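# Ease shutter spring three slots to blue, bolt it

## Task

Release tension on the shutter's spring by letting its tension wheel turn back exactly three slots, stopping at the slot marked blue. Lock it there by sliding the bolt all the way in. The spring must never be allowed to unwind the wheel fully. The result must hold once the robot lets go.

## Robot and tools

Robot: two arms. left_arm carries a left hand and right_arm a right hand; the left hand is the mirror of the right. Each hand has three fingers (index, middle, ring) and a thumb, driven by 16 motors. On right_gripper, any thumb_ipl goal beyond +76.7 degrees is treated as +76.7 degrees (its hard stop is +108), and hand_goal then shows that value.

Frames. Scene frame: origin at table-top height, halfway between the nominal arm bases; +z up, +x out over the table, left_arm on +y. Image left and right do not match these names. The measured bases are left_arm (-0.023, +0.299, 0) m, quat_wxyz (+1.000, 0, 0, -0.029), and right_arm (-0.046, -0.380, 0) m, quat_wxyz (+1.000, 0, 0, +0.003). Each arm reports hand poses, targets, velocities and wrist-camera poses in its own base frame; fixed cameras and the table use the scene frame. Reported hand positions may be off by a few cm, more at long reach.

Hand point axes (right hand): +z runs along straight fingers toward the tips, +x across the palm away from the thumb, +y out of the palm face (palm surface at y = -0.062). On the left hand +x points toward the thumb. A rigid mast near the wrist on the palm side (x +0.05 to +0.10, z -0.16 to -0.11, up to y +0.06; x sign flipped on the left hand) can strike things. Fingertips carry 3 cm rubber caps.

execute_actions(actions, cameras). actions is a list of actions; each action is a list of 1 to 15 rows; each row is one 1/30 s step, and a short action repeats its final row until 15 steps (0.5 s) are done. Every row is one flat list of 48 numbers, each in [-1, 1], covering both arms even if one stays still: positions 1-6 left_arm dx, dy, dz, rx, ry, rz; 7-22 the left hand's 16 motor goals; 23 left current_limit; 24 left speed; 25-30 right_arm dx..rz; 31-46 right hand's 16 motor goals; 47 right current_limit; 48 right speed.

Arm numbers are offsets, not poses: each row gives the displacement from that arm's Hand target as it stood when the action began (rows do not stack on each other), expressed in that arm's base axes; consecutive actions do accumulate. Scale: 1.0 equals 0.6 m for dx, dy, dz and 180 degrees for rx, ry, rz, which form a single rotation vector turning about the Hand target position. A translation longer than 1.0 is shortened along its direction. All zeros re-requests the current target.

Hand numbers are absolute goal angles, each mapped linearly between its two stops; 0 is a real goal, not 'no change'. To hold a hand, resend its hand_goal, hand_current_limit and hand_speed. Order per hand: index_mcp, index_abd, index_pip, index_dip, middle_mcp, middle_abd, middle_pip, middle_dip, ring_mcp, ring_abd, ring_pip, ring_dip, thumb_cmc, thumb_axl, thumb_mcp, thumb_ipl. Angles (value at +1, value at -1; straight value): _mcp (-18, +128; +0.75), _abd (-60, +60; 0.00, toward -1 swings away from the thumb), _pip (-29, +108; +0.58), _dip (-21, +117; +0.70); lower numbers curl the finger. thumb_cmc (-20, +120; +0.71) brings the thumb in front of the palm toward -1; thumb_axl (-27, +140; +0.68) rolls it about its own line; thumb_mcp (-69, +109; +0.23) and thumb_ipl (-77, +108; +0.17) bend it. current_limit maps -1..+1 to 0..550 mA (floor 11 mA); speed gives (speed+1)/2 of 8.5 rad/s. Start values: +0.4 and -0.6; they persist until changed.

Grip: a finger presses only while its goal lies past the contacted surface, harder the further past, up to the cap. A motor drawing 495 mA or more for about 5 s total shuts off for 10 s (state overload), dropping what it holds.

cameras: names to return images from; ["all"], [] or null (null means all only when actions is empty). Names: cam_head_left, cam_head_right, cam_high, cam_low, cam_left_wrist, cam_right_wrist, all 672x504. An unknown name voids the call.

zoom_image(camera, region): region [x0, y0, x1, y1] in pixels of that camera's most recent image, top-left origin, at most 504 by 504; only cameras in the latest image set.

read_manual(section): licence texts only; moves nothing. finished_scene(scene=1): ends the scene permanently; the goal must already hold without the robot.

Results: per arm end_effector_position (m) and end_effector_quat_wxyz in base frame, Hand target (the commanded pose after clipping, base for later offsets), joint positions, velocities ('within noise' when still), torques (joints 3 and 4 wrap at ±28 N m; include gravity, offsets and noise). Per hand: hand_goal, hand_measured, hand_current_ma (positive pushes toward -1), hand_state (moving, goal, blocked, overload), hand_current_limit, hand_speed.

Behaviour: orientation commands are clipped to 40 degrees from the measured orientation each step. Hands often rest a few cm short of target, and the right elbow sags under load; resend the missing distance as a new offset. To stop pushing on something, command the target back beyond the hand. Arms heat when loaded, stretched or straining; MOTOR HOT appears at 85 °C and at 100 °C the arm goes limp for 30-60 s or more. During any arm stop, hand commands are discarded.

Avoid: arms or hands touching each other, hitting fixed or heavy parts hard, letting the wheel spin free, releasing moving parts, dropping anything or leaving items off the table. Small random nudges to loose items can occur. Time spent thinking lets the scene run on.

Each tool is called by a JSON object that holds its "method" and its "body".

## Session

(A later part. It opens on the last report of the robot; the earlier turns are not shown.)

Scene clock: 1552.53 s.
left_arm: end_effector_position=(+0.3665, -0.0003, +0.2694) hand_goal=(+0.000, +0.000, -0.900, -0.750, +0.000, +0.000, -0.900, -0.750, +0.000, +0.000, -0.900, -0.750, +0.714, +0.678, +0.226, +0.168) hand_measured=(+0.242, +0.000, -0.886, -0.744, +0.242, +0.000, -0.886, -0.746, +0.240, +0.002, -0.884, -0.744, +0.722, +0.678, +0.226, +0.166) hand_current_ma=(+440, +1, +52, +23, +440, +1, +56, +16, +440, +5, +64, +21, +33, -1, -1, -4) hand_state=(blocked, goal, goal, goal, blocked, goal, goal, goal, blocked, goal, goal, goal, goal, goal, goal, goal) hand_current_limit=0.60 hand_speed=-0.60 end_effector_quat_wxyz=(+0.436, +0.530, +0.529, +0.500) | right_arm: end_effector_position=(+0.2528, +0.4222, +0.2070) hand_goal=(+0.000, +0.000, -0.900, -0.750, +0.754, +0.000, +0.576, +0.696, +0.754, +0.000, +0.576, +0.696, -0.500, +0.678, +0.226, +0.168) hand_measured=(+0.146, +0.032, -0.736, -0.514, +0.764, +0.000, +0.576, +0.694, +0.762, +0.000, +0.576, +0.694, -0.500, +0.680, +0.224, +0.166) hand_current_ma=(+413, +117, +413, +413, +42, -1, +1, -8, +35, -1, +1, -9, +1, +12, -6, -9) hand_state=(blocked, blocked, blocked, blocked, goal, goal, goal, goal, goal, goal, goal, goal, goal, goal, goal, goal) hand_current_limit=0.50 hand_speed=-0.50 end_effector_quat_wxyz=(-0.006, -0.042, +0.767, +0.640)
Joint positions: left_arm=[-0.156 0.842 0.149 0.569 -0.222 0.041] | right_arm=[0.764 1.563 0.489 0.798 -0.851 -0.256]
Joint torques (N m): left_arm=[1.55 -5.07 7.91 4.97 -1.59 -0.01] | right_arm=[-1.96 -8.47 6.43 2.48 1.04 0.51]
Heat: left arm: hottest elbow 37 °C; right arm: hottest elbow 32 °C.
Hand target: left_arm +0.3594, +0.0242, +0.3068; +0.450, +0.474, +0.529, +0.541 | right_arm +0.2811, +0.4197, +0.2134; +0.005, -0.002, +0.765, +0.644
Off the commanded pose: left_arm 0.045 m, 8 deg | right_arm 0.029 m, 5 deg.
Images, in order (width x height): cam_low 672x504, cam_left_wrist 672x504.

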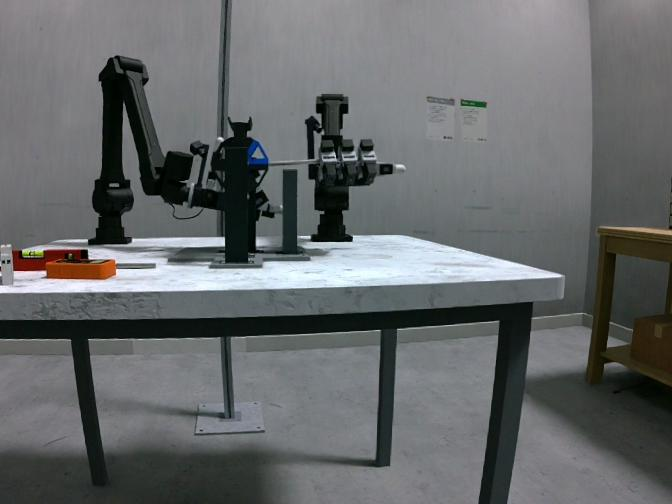

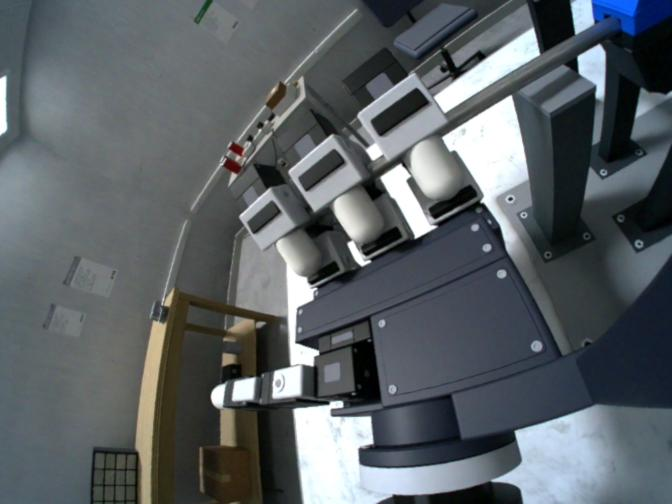

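{"method": "execute_actions", "body": {"actions": [[[0.0,0,0,0.0,0,0,0.2,0,-0.6,-0.4,0.2,0,-0.6,-0.4,0.2,0,-0.6,-0.4,0.714,0.678,0.226,0.168,0.2,-0.6,0,0,0,0,0,0,0.0,0,-0.9,-0.75,0.754,0,0.576,0.696,0.754,0,0.576,0.696,-0.5,0.678,0.226,0.168,0.5,-0.5]]]}}

{"method": "execute_actions", "body": {"actions": [[[0.0,-0.033,-0.01,0.0,0,0,0.3,0,-0.45,0,0.3,0,-0.45,0,0.3,0,-0.45,0,0.714,0.678,0.226,0.168,0.2,-0.6,0,0,0,0,0,0,0.0,0,-0.9,-0.75,0.754,0,0.576,0.696,0.754,0,0.576,0.696,-0.5,0.678,0.226,0.168,0.5,-0.5]]], "cameras": ["cam_low", "cam_left_wrist"]}}

{"method": "zoom_image", "body": {"camera": "cam_low", "region": [200, 60, 380, 240]}}

Scene clock: 1571.60 s.
left_arm: end_effector_position=(+0.3644, +0.0150, +0.2695) hand_goal=(+0.200, +0.000, -0.600, -0.400, +0.200, +0.000, -0.600, -0.400, +0.200, +0.000, -0.600, -0.400, +0.714, +0.678, +0.226, +0.168) hand_measured=(+0.246, -0.002, -0.606, -0.404, +0.232, +0.000, -0.604, -0.404, +0.216, +0.002, -0.604, -0.404, +0.722, +0.678, +0.226, +0.166) hand_current_ma=(+211, -3, -18, -13, +142, +1, -17, -13, +71, +4, -15, -11, +33, -1, -1, -4) hand_state=(blocked, goal, goal, goal, blocked, goal, goal, goal, goal, goal, goal, goal, goal, goal, goal, goal) hand_current_limit=0.20 hand_speed=-0.60 end_effector_quat_wxyz=(+0.425, +0.514, +0.542, +0.511) | right_arm: end_effector_position=(+0.2528, +0.4222, +0.2070) hand_goal=(+0.000, +0.000, -0.900, -0.750, +0.754, +0.000, +0.576, +0.696, +0.754, +0.000, +0.576, +0.696, -0.500, +0.678, +0.226, +0.168) hand_measured=(+0.146, +0.032, -0.736, -0.514, +0.764, +0.000, +0.576, +0.694, +0.762, +0.000, +0.576, +0.694, -0.500, +0.680, +0.224, +0.166) hand_current_ma=(+413, +117, +412, +413, +42, -1, +1, -8, +35, -1, +1, -9, +1, +12, -6, -9) hand_state=(blocked, blocked, blocked, blocked, goal, goal, goal, goal, goal, goal, goal, goal, goal, goal, goal, goal) hand_current_limit=0.50 hand_speed=-0.50 end_effector_quat_wxyz=(-0.006, -0.042, +0.767, +0.640)
Joint positions: left_arm=[-0.124 0.842 0.145 0.577 -0.241 0.036] | right_arm=[0.764 1.563 0.489 0.798 -0.851 -0.256]
Joint torques (N m): left_arm=[-0.03 -3.9 8.03 4.37 -0.55 0.03] | right_arm=[-2.02 -8.47 6.42 2.45 1.04 0.51]
Heat: left arm: hottest elbow 38 °C; right arm: hottest elbow 31 °C.
Hand target: left_arm +0.3594, +0.0242, +0.3067; +0.450, +0.474, +0.529, +0.541 | right_arm +0.2811, +0.4197, +0.2134; +0.005, -0.002, +0.765, +0.644
Off the commanded pose: left_arm 0.039 m, 7 deg | right_arm 0.029 m, 5 deg.

Scene clock: 1572.30 s.
left_arm: end_effector_position=(+0.3600, +0.0119, +0.2718) hand_goal=(+0.300, +0.000, -0.450, +0.000, +0.300, +0.000, -0.450, +0.000, +0.300, +0.000, -0.450, +0.000, +0.714, +0.678, +0.226, +0.168) hand_measured=(+0.336, +0.000, -0.454, -0.004, +0.312, +0.000, -0.454, -0.004, +0.304, +0.002, -0.454, -0.004, +0.722, +0.678, +0.226, +0.166) hand_current_ma=(+156, -2, -12, -13, +50, +0, -12, -13, +19, +4, -10, -11, +33, -1, -4, -4) hand_state=(blocked, goal, goal, goal, goal, goal, goal, goal, goal, goal, goal, goal, goal, goal, goal, goal) hand_current_limit=0.20 hand_speed=-0.60 end_effector_quat_wxyz=(+0.421, +0.493, +0.551, +0.526) | right_arm: end_effector_position=(+0.2528, +0.4222, +0.2070) hand_goal=(+0.000, +0.000, -0.900, -0.750, +0.754, +0.000, +0.576, +0.696, +0.754, +0.000, +0.576, +0.696, -0.500, +0.678, +0.226, +0.168) hand_measured=(+0.146, +0.032, -0.736, -0.514, +0.764, +0.000, +0.576, +0.694, +0.762, +0.000, +0.576, +0.694, -0.500, +0.680, +0.224, +0.166) hand_current_ma=(+413, +117, +413, +413, +42, -1, +1, -8, +35, -1, +1, -9, +1, +12, -6, -9) hand_state=(blocked, blocked, blocked, blocked, goal, goal, goal, goal, goal, goal, goal, goal, goal, goal, goal, goal) hand_current_limit=0.50 hand_speed=-0.50 end_effector_quat_wxyz=(-0.006, -0.042, +0.767, +0.640)
Joint positions: left_arm=[-0.188 0.866 0.141 0.625 -0.351 0.021] | right_arm=[0.764 1.563 0.489 0.798 -0.851 -0.256]
Joint torques (N m): left_arm=[-2.55 -3.31 8.09 4.37 -0.06 0.12] | right_arm=[-2.08 -8.41 6.42 2.45 1.05 0.51]
Heat: left arm: hottest elbow 38 °C; right arm: hottest elbow 31 °C.
Hand target: left_arm +0.3594, +0.0045, +0.3008; +0.450, +0.474, +0.529, +0.541 | right_arm +0.2811, +0.4197, +0.2134; +0.005, -0.002, +0.765, +0.644
Off the commanded pose: left_arm 0.030 m, 5 deg | right_arm 0.029 m, 5 deg.
Images, in order (width x height): cam_low 672x504, cam_left_wrist 672x504.

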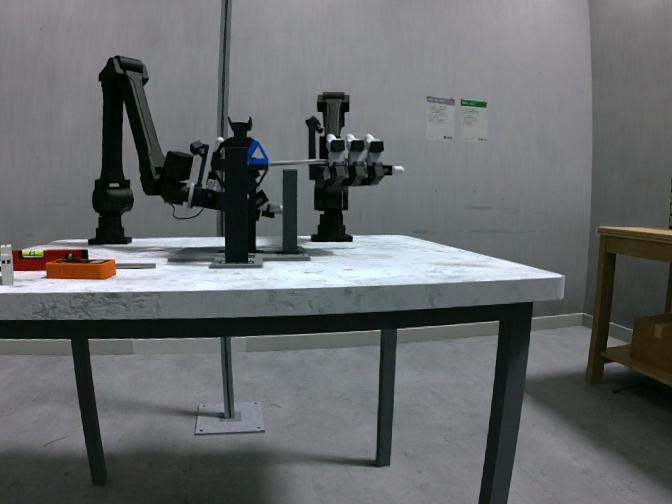

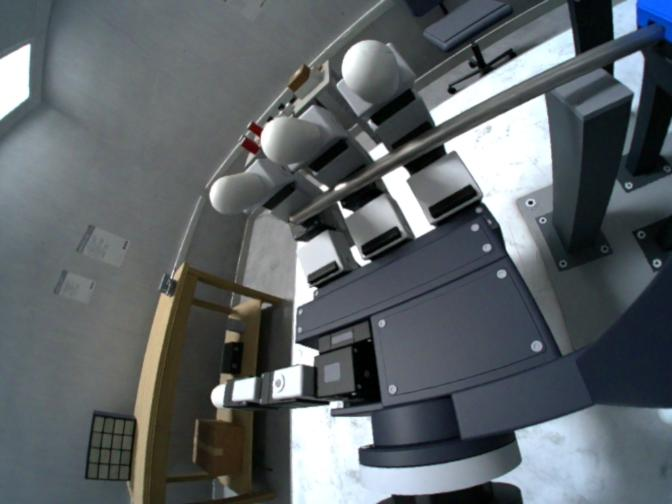

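Scaled by 2.800.

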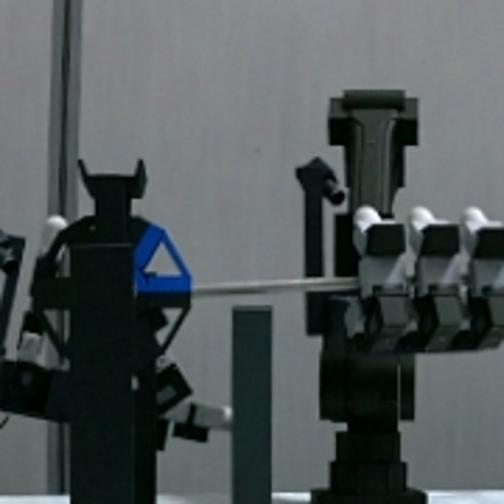

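{"method": "execute_actions", "body": {"actions": [[[0.0,-0.04,-0.015,-0.017,0,0,0.3,0,-0.45,0,0.3,0,-0.45,0,0.3,0,-0.45,0,0.714,0.678,0.226,0.168,0.2,-0.6,0,0,0,0,0,0,0.0,0,-0.9,-0.75,0.754,0,0.576,0.696,0.754,0,0.576,0.696,-0.5,0.678,0.226,0.168,0.5,-0.5]]]}}

{"method": "execute_actions", "body": {"actions": [[[0.0,-0.033,-0.01,0.0,0,0,0.3,0,-0.45,0,0.3,0,-0.45,0,0.3,0,-0.45,0,0.714,0.678,0.226,0.168,0.2,-0.6,0,0,0,0,0,0,0.0,0,-0.9,-0.75,0.754,0,0.576,0.696,0.754,0,0.576,0.696,-0.5,0.678,0.226,0.168,0.5,-0.5]]], "cameras": ["cam_low", "cam_left_wrist"]}}

{"method": "zoom_image", "body": {"camera": "cam_low", "region": [200, 60, 380, 240]}}

Scene clock: 1581.00 s.
left_arm: end_effector_position=(+0.3585, -0.0143, +0.2684) hand_goal=(+0.300, +0.000, -0.450, +0.000, +0.300, +0.000, -0.450, +0.000, +0.300, +0.000, -0.450, +0.000, +0.714, +0.678, +0.226, +0.168) hand_measured=(+0.352, -0.006, -0.430, -0.004, +0.328, +0.000, -0.454, -0.004, +0.314, +0.002, -0.452, -0.004, +0.722, +0.678, +0.224, +0.166) hand_current_ma=(+238, -21, +75, -12, +122, +0, -11, -13, +53, +3, -9, -11, +32, -1, -5, -4) hand_state=(blocked, goal, goal, goal, blocked, goal, goal, goal, goal, goal, goal, goal, goal, goal, goal, goal) hand_current_limit=0.20 hand_speed=-0.60 end_effector_quat_wxyz=(+0.432, +0.485, +0.554, +0.521) | right_arm: end_effector_position=(+0.2528, +0.4223, +0.2069) hand_goal=(+0.000, +0.000, -0.900, -0.750, +0.754, +0.000, +0.576, +0.696, +0.754, +0.000, +0.576, +0.696, -0.500, +0.678, +0.226, +0.168) hand_measured=(+0.146, +0.032, -0.736, -0.514, +0.764, +0.000, +0.576, +0.694, +0.762, +0.000, +0.576, +0.694, -0.500, +0.680, +0.224, +0.166) hand_current_ma=(+413, +117, +413, +413, +42, -1, +1, -8, +35, -1, +1, -9, +1, +12, -6, -9) hand_state=(blocked, blocked, blocked, blocked, goal, goal, goal, goal, goal, goal, goal, goal, goal, goal, goal, goal) hand_current_limit=0.50 hand_speed=-0.50 end_effector_quat_wxyz=(-0.006, -0.042, +0.767, +0.640)
Joint positions: left_arm=[-0.328 0.934 0.146 0.694 -0.486 -0.017] | right_arm=[0.765 1.563 0.489 0.798 -0.85 -0.256]
Joint torques (N m): left_arm=[-1.44 -3.02 7.87 3.89 -0.14 -0.03] | right_arm=[-2.08 -8.47 6.43 2.47 1.01 0.5]
Heat: left arm: hottest elbow 38 °C; right arm: hottest elbow 31 °C.
Hand target: left_arm +0.3594, -0.0195, +0.2919; +0.463, +0.462, +0.543, +0.527 | right_arm +0.2812, +0.4196, +0.2134; +0.005, -0.002, +0.765, +0.644
Off the commanded pose: left_arm 0.024 m, 5 deg | right_arm 0.029 m, 5 deg.

Scene clock: 1581.70 s.
left_arm: end_effector_position=(+0.3580, -0.0343, +0.2654) hand_goal=(+0.300, +0.000, -0.450, +0.000, +0.300, +0.000, -0.450, +0.000, +0.300, +0.000, -0.450, +0.000, +0.714, +0.678, +0.226, +0.168) hand_measured=(+0.354, -0.020, -0.430, -0.004, +0.334, +0.000, -0.452, -0.004, +0.316, +0.000, -0.452, -0.004, +0.722, +0.678, +0.224, +0.166) hand_current_ma=(+244, -71, +80, -12, +153, +0, -10, -13, +66, +3, -9, -11, +32, -1, -5, -4) hand_state=(blocked, blocked, blocked, goal, blocked, goal, goal, goal, goal, goal, goal, goal, goal, goal, goal, goal) hand_current_limit=0.20 hand_speed=-0.60 end_effector_quat_wxyz=(+0.436, +0.483, +0.551, +0.523) | right_arm: end_effector_position=(+0.2527, +0.4224, +0.2069) hand_goal=(+0.000, +0.000, -0.900, -0.750, +0.754, +0.000, +0.576, +0.696, +0.754, +0.000, +0.576, +0.696, -0.500, +0.678, +0.226, +0.168) hand_measured=(+0.146, +0.032, -0.736, -0.514, +0.764, +0.000, +0.576, +0.694, +0.762, +0.000, +0.576, +0.694, -0.500, +0.680, +0.224, +0.166) hand_current_ma=(+413, +117, +413, +413, +42, -1, +1, -8, +35, -1, +1, -9, +1, +12, -6, -9) hand_state=(blocked, blocked, blocked, blocked, goal, goal, goal, goal, goal, goal, goal, goal, goal, goal, goal, goal) hand_current_limit=0.50 hand_speed=-0.50 end_effector_quat_wxyz=(-0.005, -0.042, +0.767, +0.640)
Joint positions: left_arm=[-0.42 1.005 0.154 0.764 -0.574 -0.023] | right_arm=[0.765 1.563 0.489 0.798 -0.85 -0.256]
Joint torques (N m): left_arm=[-1.55 -3.02 7.6 3.52 -0.27 0.02] | right_arm=[-2.08 -8.47 6.43 2.47 0.99 0.5]
Heat: left arm: hottest elbow 38 °C; right arm: hottest elbow 31 °C.
Hand target: left_arm +0.3594, -0.0393, +0.2858; +0.463, +0.462, +0.543, +0.527 | right_arm +0.2811, +0.4197, +0.2134; +0.005, -0.002, +0.765, +0.644
Off the commanded pose: left_arm 0.021 m, 4 deg | right_arm 0.029 m, 5 deg.
Images, in order (width x height): cam_low 672x504, cam_left_wrist 672x504.

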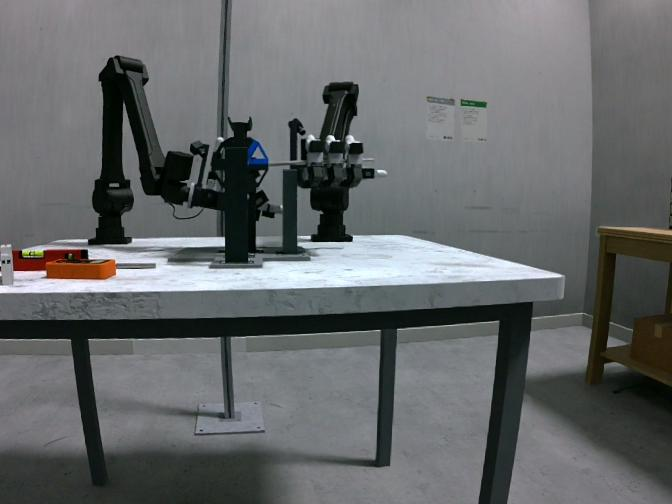

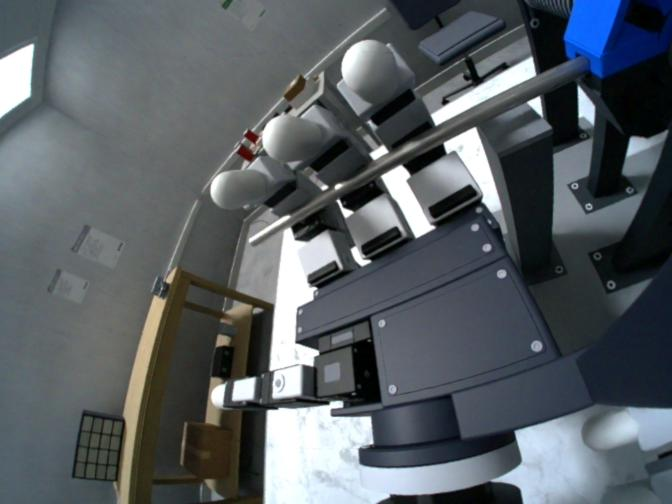

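Scaled by 2.800.

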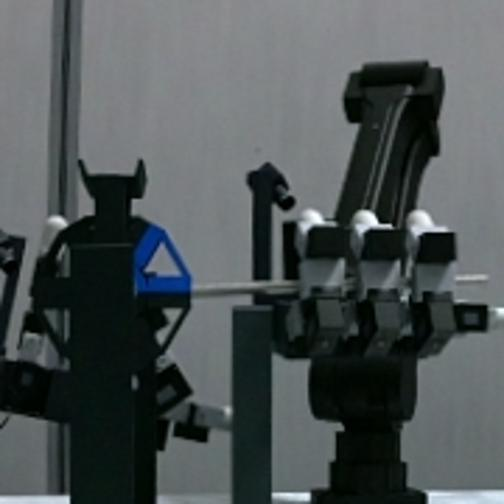

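{"method": "execute_actions", "body": {"actions": [[[0.0,-0.003,-0.015,0,0,0,0.3,0,-0.45,0,0.3,0,-0.45,0,0.3,0,-0.45,0,0.714,0.678,0.226,0.168,0.2,-0.6,0,0,0,0,0,0,0.0,0,-0.9,-0.75,0.754,0,0.576,0.696,0.754,0,0.576,0.696,-0.5,0.678,0.226,0.168,0.5,-0.5]]]}}

{"method": "execute_actions", "body": {"actions": [[[0.0,-0.0,-0.015,0.0,0,0,0.3,0,-0.45,0,0.3,0,-0.45,0,0.3,0,-0.45,0,0.714,0.678,0.226,0.168,0.2,-0.6,0,0,0,0,0,0,0.0,0,-0.9,-0.75,0.754,0,0.576,0.696,0.754,0,0.576,0.696,-0.5,0.678,0.226,0.168,0.5,-0.5]]], "cameras": ["cam_low", "cam_left_wrist"]}}

{"method": "zoom_image", "body": {"camera": "cam_low", "region": [200, 60, 380, 240]}}

Scene clock: 1588.37 s.
left_arm: end_effector_position=(+0.3589, -0.0361, +0.2648) hand_goal=(+0.300, +0.000, -0.450, +0.000, +0.300, +0.000, -0.450, +0.000, +0.300, +0.000, -0.450, +0.000, +0.714, +0.678, +0.226, +0.168) hand_measured=(+0.334, -0.008, -0.444, -0.004, +0.322, +0.000, -0.452, -0.004, +0.318, +0.000, -0.452, -0.004, +0.722, +0.678, +0.224, +0.166) hand_current_ma=(+149, -23, +25, -12, +96, +0, -10, -13, +77, +3, -9, -11, +32, -1, -5, -4) hand_state=(blocked, goal, goal, goal, blocked, goal, goal, goal, goal, goal, goal, goal, goal, goal, goal, goal) hand_current_limit=0.20 hand_speed=-0.60 end_effector_quat_wxyz=(+0.443, +0.475, +0.549, +0.526) | right_arm: end_effector_position=(+0.2527, +0.4224, +0.2069) hand_goal=(+0.000, +0.000, -0.900, -0.750, +0.754, +0.000, +0.576, +0.696, +0.754, +0.000, +0.576, +0.696, -0.500, +0.678, +0.226, +0.168) hand_measured=(+0.146, +0.032, -0.736, -0.514, +0.764, +0.000, +0.576, +0.694, +0.762, +0.000, +0.576, +0.694, -0.500, +0.680, +0.224, +0.166) hand_current_ma=(+413, +117, +413, +413, +42, -1, +1, -8, +35, -1, +1, -9, +1, +12, -6, -9) hand_state=(blocked, blocked, blocked, blocked, goal, goal, goal, goal, goal, goal, goal, goal, goal, goal, goal, goal) hand_current_limit=0.50 hand_speed=-0.50 end_effector_quat_wxyz=(-0.005, -0.042, +0.767, +0.640)
Joint positions: left_arm=[-0.427 1.056 0.154 0.838 -0.584 -0.023] | right_arm=[0.765 1.563 0.489 0.798 -0.85 -0.256]
Joint torques (N m): left_arm=[-2.49 -3.31 6.45 3.29 -0.16 -0.01] | right_arm=[-2.08 -8.47 6.42 2.47 1 0.5]
Heat: left arm: hottest elbow 38 °C; right arm: hottest elbow 31 °C.
Hand target: left_arm +0.3594, -0.0411, +0.2767; +0.463, +0.462, +0.543, +0.527 | right_arm +0.2811, +0.4197, +0.2134; +0.005, -0.002, +0.765, +0.644
Off the commanded pose: left_arm 0.013 m, 3 deg | right_arm 0.029 m, 5 deg.

Scene clock: 1589.07 s.
left_arm: end_effector_position=(+0.3602, -0.0374, +0.2603) hand_goal=(+0.300, +0.000, -0.450, +0.000, +0.300, +0.000, -0.450, +0.000, +0.300, +0.000, -0.450, +0.000, +0.714, +0.678, +0.226, +0.168) hand_measured=(+0.328, -0.002, -0.448, -0.004, +0.318, +0.000, -0.452, -0.004, +0.318, +0.000, -0.452, -0.004, +0.722, +0.678, +0.224, +0.166) hand_current_ma=(+118, -8, +10, -12, +78, +0, -10, -13, +75, +3, -9, -11, +32, -1, -5, -4) hand_state=(blocked, goal, goal, goal, goal, goal, goal, goal, goal, goal, goal, goal, goal, goal, goal, goal) hand_current_limit=0.20 hand_speed=-0.60 end_effector_quat_wxyz=(+0.448, +0.471, +0.548, +0.527) | right_arm: end_effector_position=(+0.2527, +0.4224, +0.2069) hand_goal=(+0.000, +0.000, -0.900, -0.750, +0.754, +0.000, +0.576, +0.696, +0.754, +0.000, +0.576, +0.696, -0.500, +0.678, +0.226, +0.168) hand_measured=(+0.146, +0.032, -0.736, -0.514, +0.764, +0.000, +0.576, +0.694, +0.762, +0.000, +0.576, +0.694, -0.500, +0.680, +0.224, +0.166) hand_current_ma=(+413, +117, +413, +413, +42, -1, +1, -8, +35, -1, +1, -9, +1, +12, -6, -9) hand_state=(blocked, blocked, blocked, blocked, goal, goal, goal, goal, goal, goal, goal, goal, goal, goal, goal, goal) hand_current_limit=0.50 hand_speed=-0.50 end_effector_quat_wxyz=(-0.005, -0.042, +0.767, +0.640)
Joint positions: left_arm=[-0.429 1.111 0.151 0.908 -0.585 -0.024] | right_arm=[0.765 1.563 0.489 0.798 -0.85 -0.256]
Joint torques (N m): left_arm=[-1.73 -3.37 5.76 3.18 -0.08 0] | right_arm=[-2.08 -8.41 6.46 2.45 0.99 0.5]
Heat: left arm: hottest elbow 38 °C; right arm: hottest elbow 31 °C.
Hand target: left_arm +0.3594, -0.0411, +0.2678; +0.463, +0.462, +0.543, +0.527 | right_arm +0.2811, +0.4197, +0.2134; +0.005, -0.002, +0.765, +0.644
Off the commanded pose: left_arm 0.008 m, 2 deg | right_arm 0.029 m, 5 deg.
Images, in order (width x height): cam_low 672x504, cam_left_wrist 672x504.

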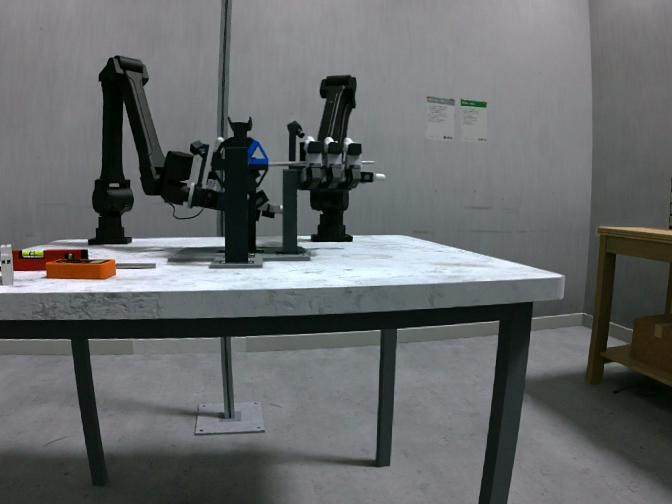

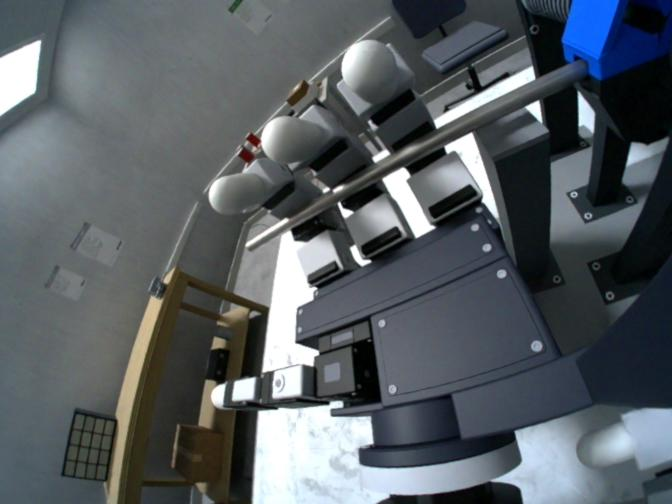

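Scaled by 2.800.

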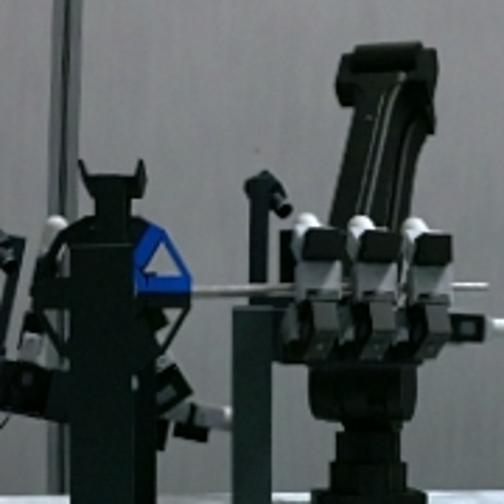

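{"method": "execute_actions", "body": {"actions": [[[0.0,-0.0,-0.008,0,0,0,0.3,0,-0.6,-0.3,0.3,0,-0.6,-0.3,0.3,0,-0.6,-0.3,0.714,0.678,0.226,0.168,0.3,-0.6,0,0,0,0,0,0,0.0,0,-0.9,-0.75,0.754,0,0.576,0.696,0.754,0,0.576,0.696,-0.5,0.678,0.226,0.168,0.5,-0.5]]]}}

{"method": "execute_actions", "body": {"actions": [[[0.0,-0.0,0,0.0,0,0,0.2,0,-0.9,-0.75,0.2,0,-0.9,-0.75,0.2,0,-0.9,-0.75,0.714,0.678,0.226,0.168,0.5,-0.6,0,0,0,0,0,0,0.0,0,-0.9,-0.75,0.754,0,0.576,0.696,0.754,0,0.576,0.696,-0.5,0.678,0.226,0.168,0.5,-0.5]]], "cameras": ["cam_low", "cam_left_wrist"]}}

{"method": "zoom_image", "body": {"camera": "cam_low", "region": [200, 60, 380, 240]}}

Scene clock: 1595.33 s.
left_arm: end_effector_position=(+0.3607, -0.0377, +0.2578) hand_goal=(+0.300, +0.000, -0.600, -0.300, +0.300, +0.000, -0.600, -0.300, +0.300, +0.000, -0.600, -0.300, +0.714, +0.678, +0.226, +0.168) hand_measured=(+0.328, -0.002, -0.594, -0.298, +0.318, +0.000, -0.598, -0.298, +0.318, +0.000, -0.598, -0.298, +0.722, +0.678, +0.224, +0.166) hand_current_ma=(+118, -8, +25, +8, +72, +0, +7, +9, +71, +3, +6, +7, +32, -1, -5, -4) hand_state=(blocked, goal, goal, goal, goal, goal, goal, goal, goal, goal, goal, goal, goal, goal, goal, goal) hand_current_limit=0.30 hand_speed=-0.60 end_effector_quat_wxyz=(+0.450, +0.469, +0.547, +0.527) | right_arm: end_effector_position=(+0.2527, +0.4224, +0.2069) hand_goal=(+0.000, +0.000, -0.900, -0.750, +0.754, +0.000, +0.576, +0.696, +0.754, +0.000, +0.576, +0.696, -0.500, +0.678, +0.226, +0.168) hand_measured=(+0.146, +0.032, -0.736, -0.514, +0.764, +0.000, +0.576, +0.694, +0.762, +0.000, +0.576, +0.694, -0.500, +0.680, +0.224, +0.166) hand_current_ma=(+413, +117, +413, +413, +42, -1, +1, -8, +35, -1, +1, -9, +1, +12, -6, -9) hand_state=(blocked, blocked, blocked, blocked, goal, goal, goal, goal, goal, goal, goal, goal, goal, goal, goal, goal) hand_current_limit=0.50 hand_speed=-0.50 end_effector_quat_wxyz=(-0.005, -0.042, +0.767, +0.640)
Joint positions: left_arm=[-0.43 1.142 0.149 0.946 -0.585 -0.024] | right_arm=[0.765 1.563 0.489 0.798 -0.85 -0.256]
Joint torques (N m): left_arm=[-1.2 -3.55 5.31 3.03 -0.11 -0.03] | right_arm=[-2.14 -8.47 6.43 2.45 0.99 0.5]
Heat: left arm: hottest elbow 38 °C; right arm: hottest elbow 31 °C.
Hand target: left_arm +0.3594, -0.0412, +0.2630; +0.463, +0.462, +0.543, +0.527 | right_arm +0.2811, +0.4197, +0.2134; +0.005, -0.002, +0.765, +0.644
Off the commanded pose: left_arm 0.006 m, 2 deg | right_arm 0.029 m, 5 deg.

Scene clock: 1596.03 s.
left_arm: end_effector_position=(+0.3620, -0.0383, +0.2546) hand_goal=(+0.200, +0.000, -0.900, -0.750, +0.200, +0.000, -0.900, -0.750, +0.200, +0.000, -0.900, -0.750, +0.714, +0.678, +0.226, +0.168) hand_measured=(+0.300, -0.024, -0.724, -0.748, +0.258, -0.012, -0.870, -0.724, +0.204, -0.006, -0.888, -0.678, +0.722, +0.678, +0.224, +0.166) hand_current_ma=(+413, -86, +413, +9, +272, -36, +126, +109, +13, -19, +42, +317, +33, -1, -5, -4) hand_state=(blocked, blocked, blocked, goal, blocked, goal, blocked, blocked, goal, goal, goal, blocked, goal, goal, goal, goal) hand_current_limit=0.50 hand_speed=-0.60 end_effector_quat_wxyz=(+0.448, +0.472, +0.548, +0.525) | right_arm: end_effector_position=(+0.2527, +0.4224, +0.2069) hand_goal=(+0.000, +0.000, -0.900, -0.750, +0.754, +0.000, +0.576, +0.696, +0.754, +0.000, +0.576, +0.696, -0.500, +0.678, +0.226, +0.168) hand_measured=(+0.146, +0.032, -0.736, -0.514, +0.764, +0.000, +0.576, +0.694, +0.762, +0.000, +0.576, +0.694, -0.500, +0.680, +0.224, +0.166) hand_current_ma=(+413, +117, +413, +413, +42, -1, +1, -8, +35, -1, +1, -9, +1, +12, -6, -9) hand_state=(blocked, blocked, blocked, blocked, goal, goal, goal, goal, goal, goal, goal, goal, goal, goal, goal, goal) hand_current_limit=0.50 hand_speed=-0.50 end_effector_quat_wxyz=(-0.005, -0.042, +0.767, +0.640)
Joint positions: left_arm=[-0.429 1.151 0.149 0.946 -0.582 -0.027] | right_arm=[0.765 1.563 0.489 0.798 -0.85 -0.256]
Joint torques (N m): left_arm=[-2.02 -4.78 5.18 3.08 -0.23 0.04] | right_arm=[-2.08 -8.41 6.43 2.47 0.98 0.5]
Heat: left arm: hottest elbow 38 °C; right arm: hottest elbow 31 °C.
Hand target: left_arm +0.3594, -0.0412, +0.2630; +0.463, +0.462, +0.543, +0.527 | right_arm +0.2811, +0.4196, +0.2134; +0.005, -0.002, +0.765, +0.644
Off the commanded pose: left_arm 0.009 m, 2 deg | right_arm 0.029 m, 5 deg.
Images, in order (width x height): cam_low 672x504, cam_left_wrist 672x504.

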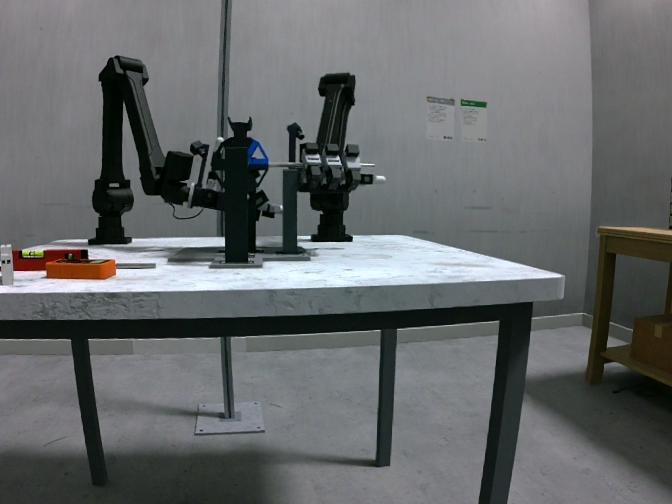

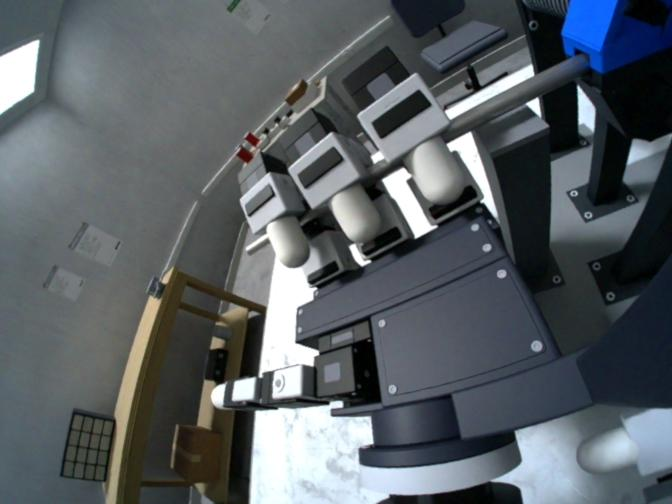

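Scaled by 2.800.

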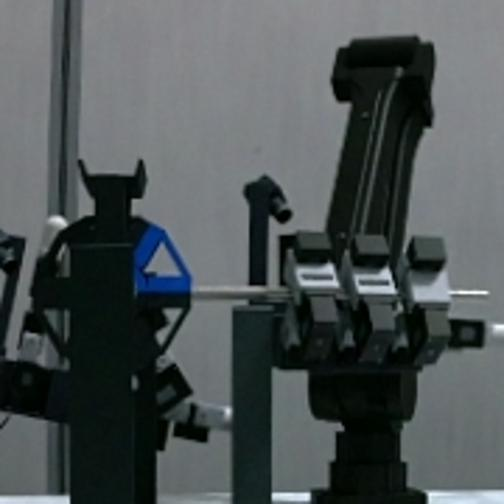

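{"method": "execute_actions", "body": {"actions": [[[0.002,0.025,0.008,0,0,0,0.0,0,-0.9,-0.75,0.0,0,-0.9,-0.75,0.0,0,-0.9,-0.75,0.714,0.678,0.226,0.168,0.7,-0.6,0,0,0,0,0,0,0.0,0,-0.9,-0.75,0.754,0,0.576,0.696,0.754,0,0.576,0.696,-0.5,0.678,0.226,0.168,0.5,-0.5]]]}}

{"method": "execute_actions", "body": {"actions": [[[0.0,0.025,0.004,0,0,0,0.0,0,-0.9,-0.75,0.0,0,-0.9,-0.75,0.0,0,-0.9,-0.75,0.714,0.678,0.226,0.168,0.7,-0.6,0,0,0,0,0,0,0.0,0,-0.9,-0.75,0.754,0,0.576,0.696,0.754,0,0.576,0.696,-0.5,0.678,0.226,0.168,0.5,-0.5]]], "cameras": ["cam_low"]}}

{"method": "zoom_image", "body": {"camera": "cam_low", "region": [200, 60, 380, 240]}}

Scene clock: 1603.73 s.
left_arm: end_effector_position=(+0.3693, -0.0375, +0.2557) hand_goal=(+0.000, +0.000, -0.900, -0.750, +0.000, +0.000, -0.900, -0.750, +0.000, +0.000, -0.900, -0.750, +0.714, +0.678, +0.226, +0.168) hand_measured=(+0.138, -0.022, -0.816, -0.748, +0.108, -0.004, -0.878, -0.732, +0.072, -0.006, -0.886, -0.710, +0.722, +0.678, +0.226, +0.166) hand_current_ma=(+468, -77, +378, +9, +468, -11, +90, +68, +336, -20, +55, +172, +33, -1, -3, -4) hand_state=(blocked, blocked, blocked, goal, blocked, goal, blocked, goal, blocked, goal, goal, blocked, goal, goal, goal, goal) hand_current_limit=0.70 hand_speed=-0.60 end_effector_quat_wxyz=(+0.451, +0.489, +0.537, +0.519) | right_arm: end_effector_position=(+0.2527, +0.4224, +0.2069) hand_goal=(+0.000, +0.000, -0.900, -0.750, +0.754, +0.000, +0.576, +0.696, +0.754, +0.000, +0.576, +0.696, -0.500, +0.678, +0.226, +0.168) hand_measured=(+0.146, +0.032, -0.736, -0.514, +0.764, +0.000, +0.576, +0.694, +0.762, +0.000, +0.576, +0.694, -0.500, +0.680, +0.224, +0.166) hand_current_ma=(+413, +117, +413, +413, +42, -1, +1, -8, +35, -1, +1, -9, +1, +12, -6, -9) hand_state=(blocked, blocked, blocked, blocked, goal, goal, goal, goal, goal, goal, goal, goal, goal, goal, goal, goal) hand_current_limit=0.50 hand_speed=-0.50 end_effector_quat_wxyz=(-0.005, -0.042, +0.767, +0.640)
Joint positions: left_arm=[-0.382 1.138 0.154 0.921 -0.498 -0.006] | right_arm=[0.765 1.563 0.489 0.798 -0.85 -0.256]
Joint torques (N m): left_arm=[-0.44 -6.89 4.42 2.52 -0.93 -0.11] | right_arm=[-2.14 -8.47 6.43 2.47 0.98 0.5]
Heat: left arm: hottest elbow 37 °C; right arm: hottest elbow 31 °C.
Hand target: left_arm +0.3606, -0.0262, +0.2678; +0.463, +0.462, +0.543, +0.527 | right_arm +0.2811, +0.4196, +0.2134; +0.005, -0.002, +0.765, +0.644
Off the commanded pose: left_arm 0.019 m, 4 deg | right_arm 0.029 m, 5 deg.

Scene clock: 1604.43 s.
left_arm: end_effector_position=(+0.3723, -0.0355, +0.2568) hand_goal=(+0.000, +0.000, -0.900, -0.750, +0.000, +0.000, -0.900, -0.750, +0.000, +0.000, -0.900, -0.750, +0.714, +0.678, +0.226, +0.168) hand_measured=(+0.076, -0.016, -0.854, -0.748, +0.070, -0.004, -0.884, -0.740, +0.060, -0.004, -0.892, -0.726, +0.722, +0.678, +0.226, +0.166) hand_current_ma=(+363, -54, +191, +9, +327, -11, +60, +42, +282, -13, +33, +96, +33, -1, -2, -4) hand_state=(blocked, goal, blocked, goal, blocked, goal, goal, goal, blocked, goal, goal, blocked, goal, goal, goal, goal) hand_current_limit=0.70 hand_speed=-0.60 end_effector_quat_wxyz=(+0.456, +0.502, +0.527, +0.511) | right_arm: end_effector_position=(+0.2528, +0.4224, +0.2069) hand_goal=(+0.000, +0.000, -0.900, -0.750, +0.754, +0.000, +0.576, +0.696, +0.754, +0.000, +0.576, +0.696, -0.500, +0.678, +0.226, +0.168) hand_measured=(+0.146, +0.032, -0.736, -0.514, +0.764, +0.000, +0.576, +0.694, +0.762, +0.000, +0.576, +0.694, -0.500, +0.680, +0.224, +0.166) hand_current_ma=(+413, +117, +413, +413, +42, -1, +1, -8, +35, -1, +1, -9, +1, +12, -6, -9) hand_state=(blocked, blocked, blocked, blocked, goal, goal, goal, goal, goal, goal, goal, goal, goal, goal, goal, goal) hand_current_limit=0.50 hand_speed=-0.50 end_effector_quat_wxyz=(-0.005, -0.042, +0.767, +0.640)
Joint positions: left_arm=[-0.34 1.115 0.152 0.897 -0.421 0.005] | right_arm=[0.765 1.563 0.489 0.798 -0.849 -0.256]
Joint torques (N m): left_arm=[1.08 -8.06 4.14 2.76 -1.41 -0.22] | right_arm=[-2.14 -8.53 6.46 2.45 0.98 0.5]
Heat: left arm: hottest elbow 37 °C; right arm: hottest elbow 31 °C.
Hand target: left_arm +0.3606, -0.0112, +0.2702; +0.463, +0.462, +0.543, +0.527 | right_arm +0.2812, +0.4196, +0.2134; +0.005, -0.002, +0.765, +0.644
Off the commanded pose: left_arm 0.030 m, 5 deg | right_arm 0.029 m, 5 deg.
Images, in order (width x height): cam_low 672x504.

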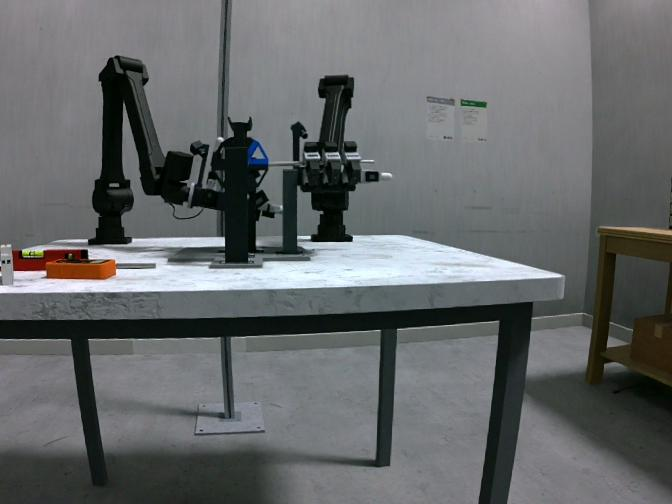

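Scaled by 2.800.

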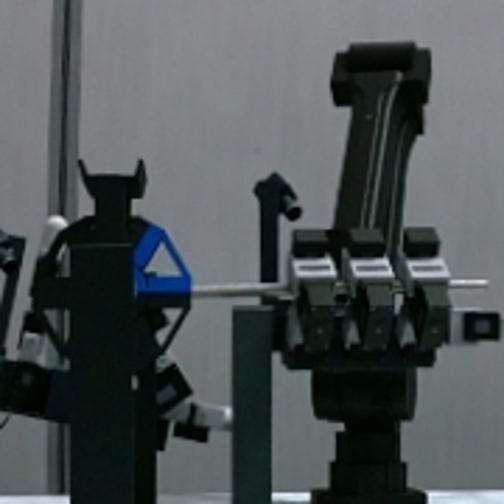

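{"method": "execute_actions", "body": {"actions": [[[0.012,0.025,-0.008,0,0,0,0.0,0,-0.9,-0.9,0.0,0,-0.9,-0.9,0.0,0,-0.9,-0.9,0.714,0.678,0.226,0.168,0.75,-0.6,0,0,0,0,0,0,0.0,0,-0.9,-0.75,0.754,0,0.576,0.696,0.754,0,0.576,0.696,-0.5,0.678,0.226,0.168,0.5,-0.5]]]}}

{"method": "execute_actions", "body": {"actions": [[[0.01,0.025,-0.008,0,0,0,0.0,0,-0.9,-0.9,0.0,0,-0.9,-0.9,0.0,0,-0.9,-0.9,0.714,0.678,0.226,0.168,0.75,-0.6,0,0,0,0,0,0,0.0,0,-0.9,-0.75,0.754,0,0.576,0.696,0.754,0,0.576,0.696,-0.5,0.678,0.226,0.168,0.5,-0.5]]], "cameras": ["cam_low", "cam_left_wrist"]}}

{"method": "zoom_image", "body": {"camera": "cam_low", "region": [200, 60, 380, 240]}}

Scene clock: 1613.63 s.
left_arm: end_effector_position=(+0.3674, -0.0024, +0.2485) hand_goal=(+0.000, +0.000, -0.900, -0.900, +0.000, +0.000, -0.900, -0.900, +0.000, +0.000, -0.900, -0.900, +0.714, +0.678, +0.226, +0.168) hand_measured=(+0.022, -0.008, -0.866, -0.784, +0.004, -0.006, -0.876, -0.772, -0.016, -0.004, -0.874, -0.776, +0.722, +0.678, +0.226, +0.168) hand_current_ma=(+89, -27, +137, +481, +12, -20, +96, +481, -65, -13, +101, +481, +33, -1, -2, -4) hand_state=(blocked, goal, blocked, blocked, goal, goal, blocked, blocked, goal, goal, blocked, blocked, goal, goal, goal, goal) hand_current_limit=0.75 hand_speed=-0.60 end_effector_quat_wxyz=(+0.450, +0.485, +0.546, +0.514) | right_arm: end_effector_position=(+0.2528, +0.4224, +0.2069) hand_goal=(+0.000, +0.000, -0.900, -0.750, +0.754, +0.000, +0.576, +0.696, +0.754, +0.000, +0.576, +0.696, -0.500, +0.678, +0.226, +0.168) hand_measured=(+0.146, +0.032, -0.736, -0.514, +0.764, +0.000, +0.576, +0.694, +0.762, +0.000, +0.576, +0.694, -0.500, +0.680, +0.224, +0.166) hand_current_ma=(+413, +117, +413, +413, +42, -1, +1, -8, +35, -1, +1, -9, +1, +12, -6, -9) hand_state=(blocked, blocked, blocked, blocked, goal, goal, goal, goal, goal, goal, goal, goal, goal, goal, goal, goal) hand_current_limit=0.50 hand_speed=-0.50 end_effector_quat_wxyz=(-0.005, -0.042, +0.767, +0.640)
Joint positions: left_arm=[-0.235 1.115 0.121 0.924 -0.36 -0.017] | right_arm=[0.765 1.563 0.489 0.798 -0.849 -0.256]
Joint torques (N m): left_arm=[0.5 -5.19 6.16 3.14 -0.38 0] | right_arm=[-2.2 -8.47 6.43 2.45 0.98 0.5]
Heat: left arm: hottest elbow 37 °C; right arm: hottest elbow 31 °C.
Hand target: left_arm +0.3678, +0.0039, +0.2653; +0.463, +0.462, +0.543, +0.527 | right_arm +0.2812, +0.4196, +0.2134; +0.005, -0.002, +0.765, +0.644
Off the commanded pose: left_arm 0.018 m, 3 deg | right_arm 0.029 m, 5 deg.

Scene clock: 1614.33 s.
left_arm: end_effector_position=(+0.3708, +0.0168, +0.2445) hand_goal=(+0.000, +0.000, -0.900, -0.900, +0.000, +0.000, -0.900, -0.900, +0.000, +0.000, -0.900, -0.900, +0.714, +0.678, +0.226, +0.168) hand_measured=(+0.006, -0.004, -0.862, -0.788, +0.004, -0.004, -0.874, -0.778, +0.000, -0.002, -0.874, -0.782, +0.722, +0.678, +0.226, +0.168) hand_current_ma=(+19, -13, +157, +481, +12, -13, +109, +481, +1, -7, +105, +481, +33, -1, +0, -4) hand_state=(goal, goal, blocked, blocked, goal, goal, blocked, blocked, goal, goal, blocked, blocked, goal, goal, goal, goal) hand_current_limit=0.75 hand_speed=-0.60 end_effector_quat_wxyz=(+0.447, +0.480, +0.551, +0.517) | right_arm: end_effector_position=(+0.2528, +0.4224, +0.2069) hand_goal=(+0.000, +0.000, -0.900, -0.750, +0.754, +0.000, +0.576, +0.696, +0.754, +0.000, +0.576, +0.696, -0.500, +0.678, +0.226, +0.168) hand_measured=(+0.146, +0.032, -0.736, -0.514, +0.764, +0.000, +0.576, +0.694, +0.762, +0.000, +0.576, +0.694, -0.500, +0.680, +0.224, +0.166) hand_current_ma=(+413, +117, +413, +413, +42, -1, +1, -8, +35, -1, +1, -9, +1, +12, -6, -9) hand_state=(blocked, blocked, blocked, blocked, goal, goal, goal, goal, goal, goal, goal, goal, goal, goal, goal, goal) hand_current_limit=0.50 hand_speed=-0.50 end_effector_quat_wxyz=(-0.005, -0.042, +0.767, +0.640)
Joint positions: left_arm=[-0.151 1.146 0.119 0.957 -0.291 -0.016] | right_arm=[0.765 1.563 0.489 0.798 -0.849 -0.256]
Joint torques (N m): left_arm=[-0.44 -3.84 6.3 3.38 -0.01 0.04] | right_arm=[-2.14 -8.41 6.42 2.47 0.98 0.5]
Heat: left arm: hottest elbow 37 °C; right arm: hottest elbow 31 °C.
Hand target: left_arm +0.3738, +0.0189, +0.2606; +0.463, +0.462, +0.543, +0.527 | right_arm +0.2812, +0.4196, +0.2134; +0.005, -0.002, +0.765, +0.644
Off the commanded pose: left_arm 0.016 m, 3 deg | right_arm 0.029 m, 5 deg.
Images, in order (width x height): cam_low 672x504, cam_left_wrist 672x504.

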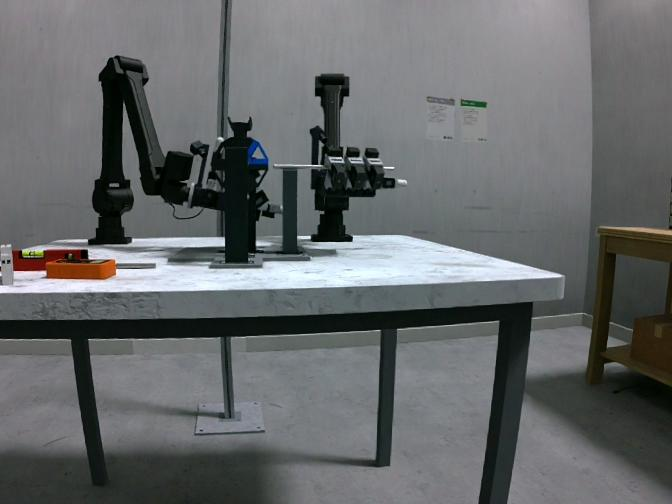

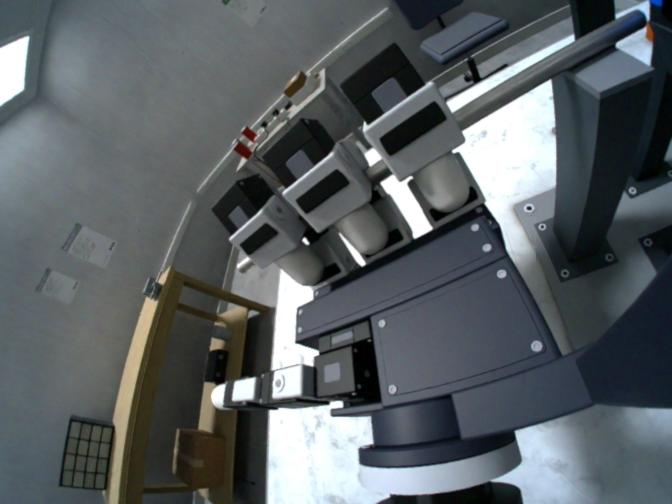

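Scaled by 2.800.

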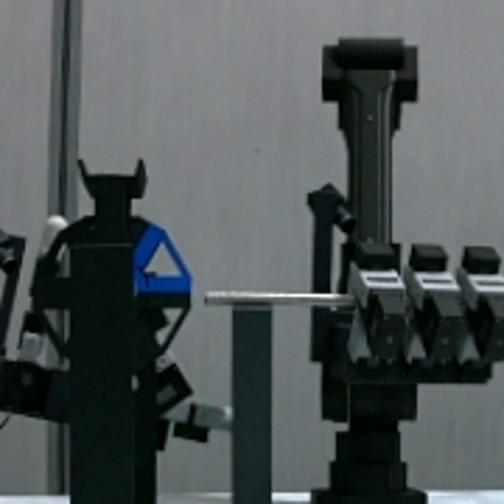

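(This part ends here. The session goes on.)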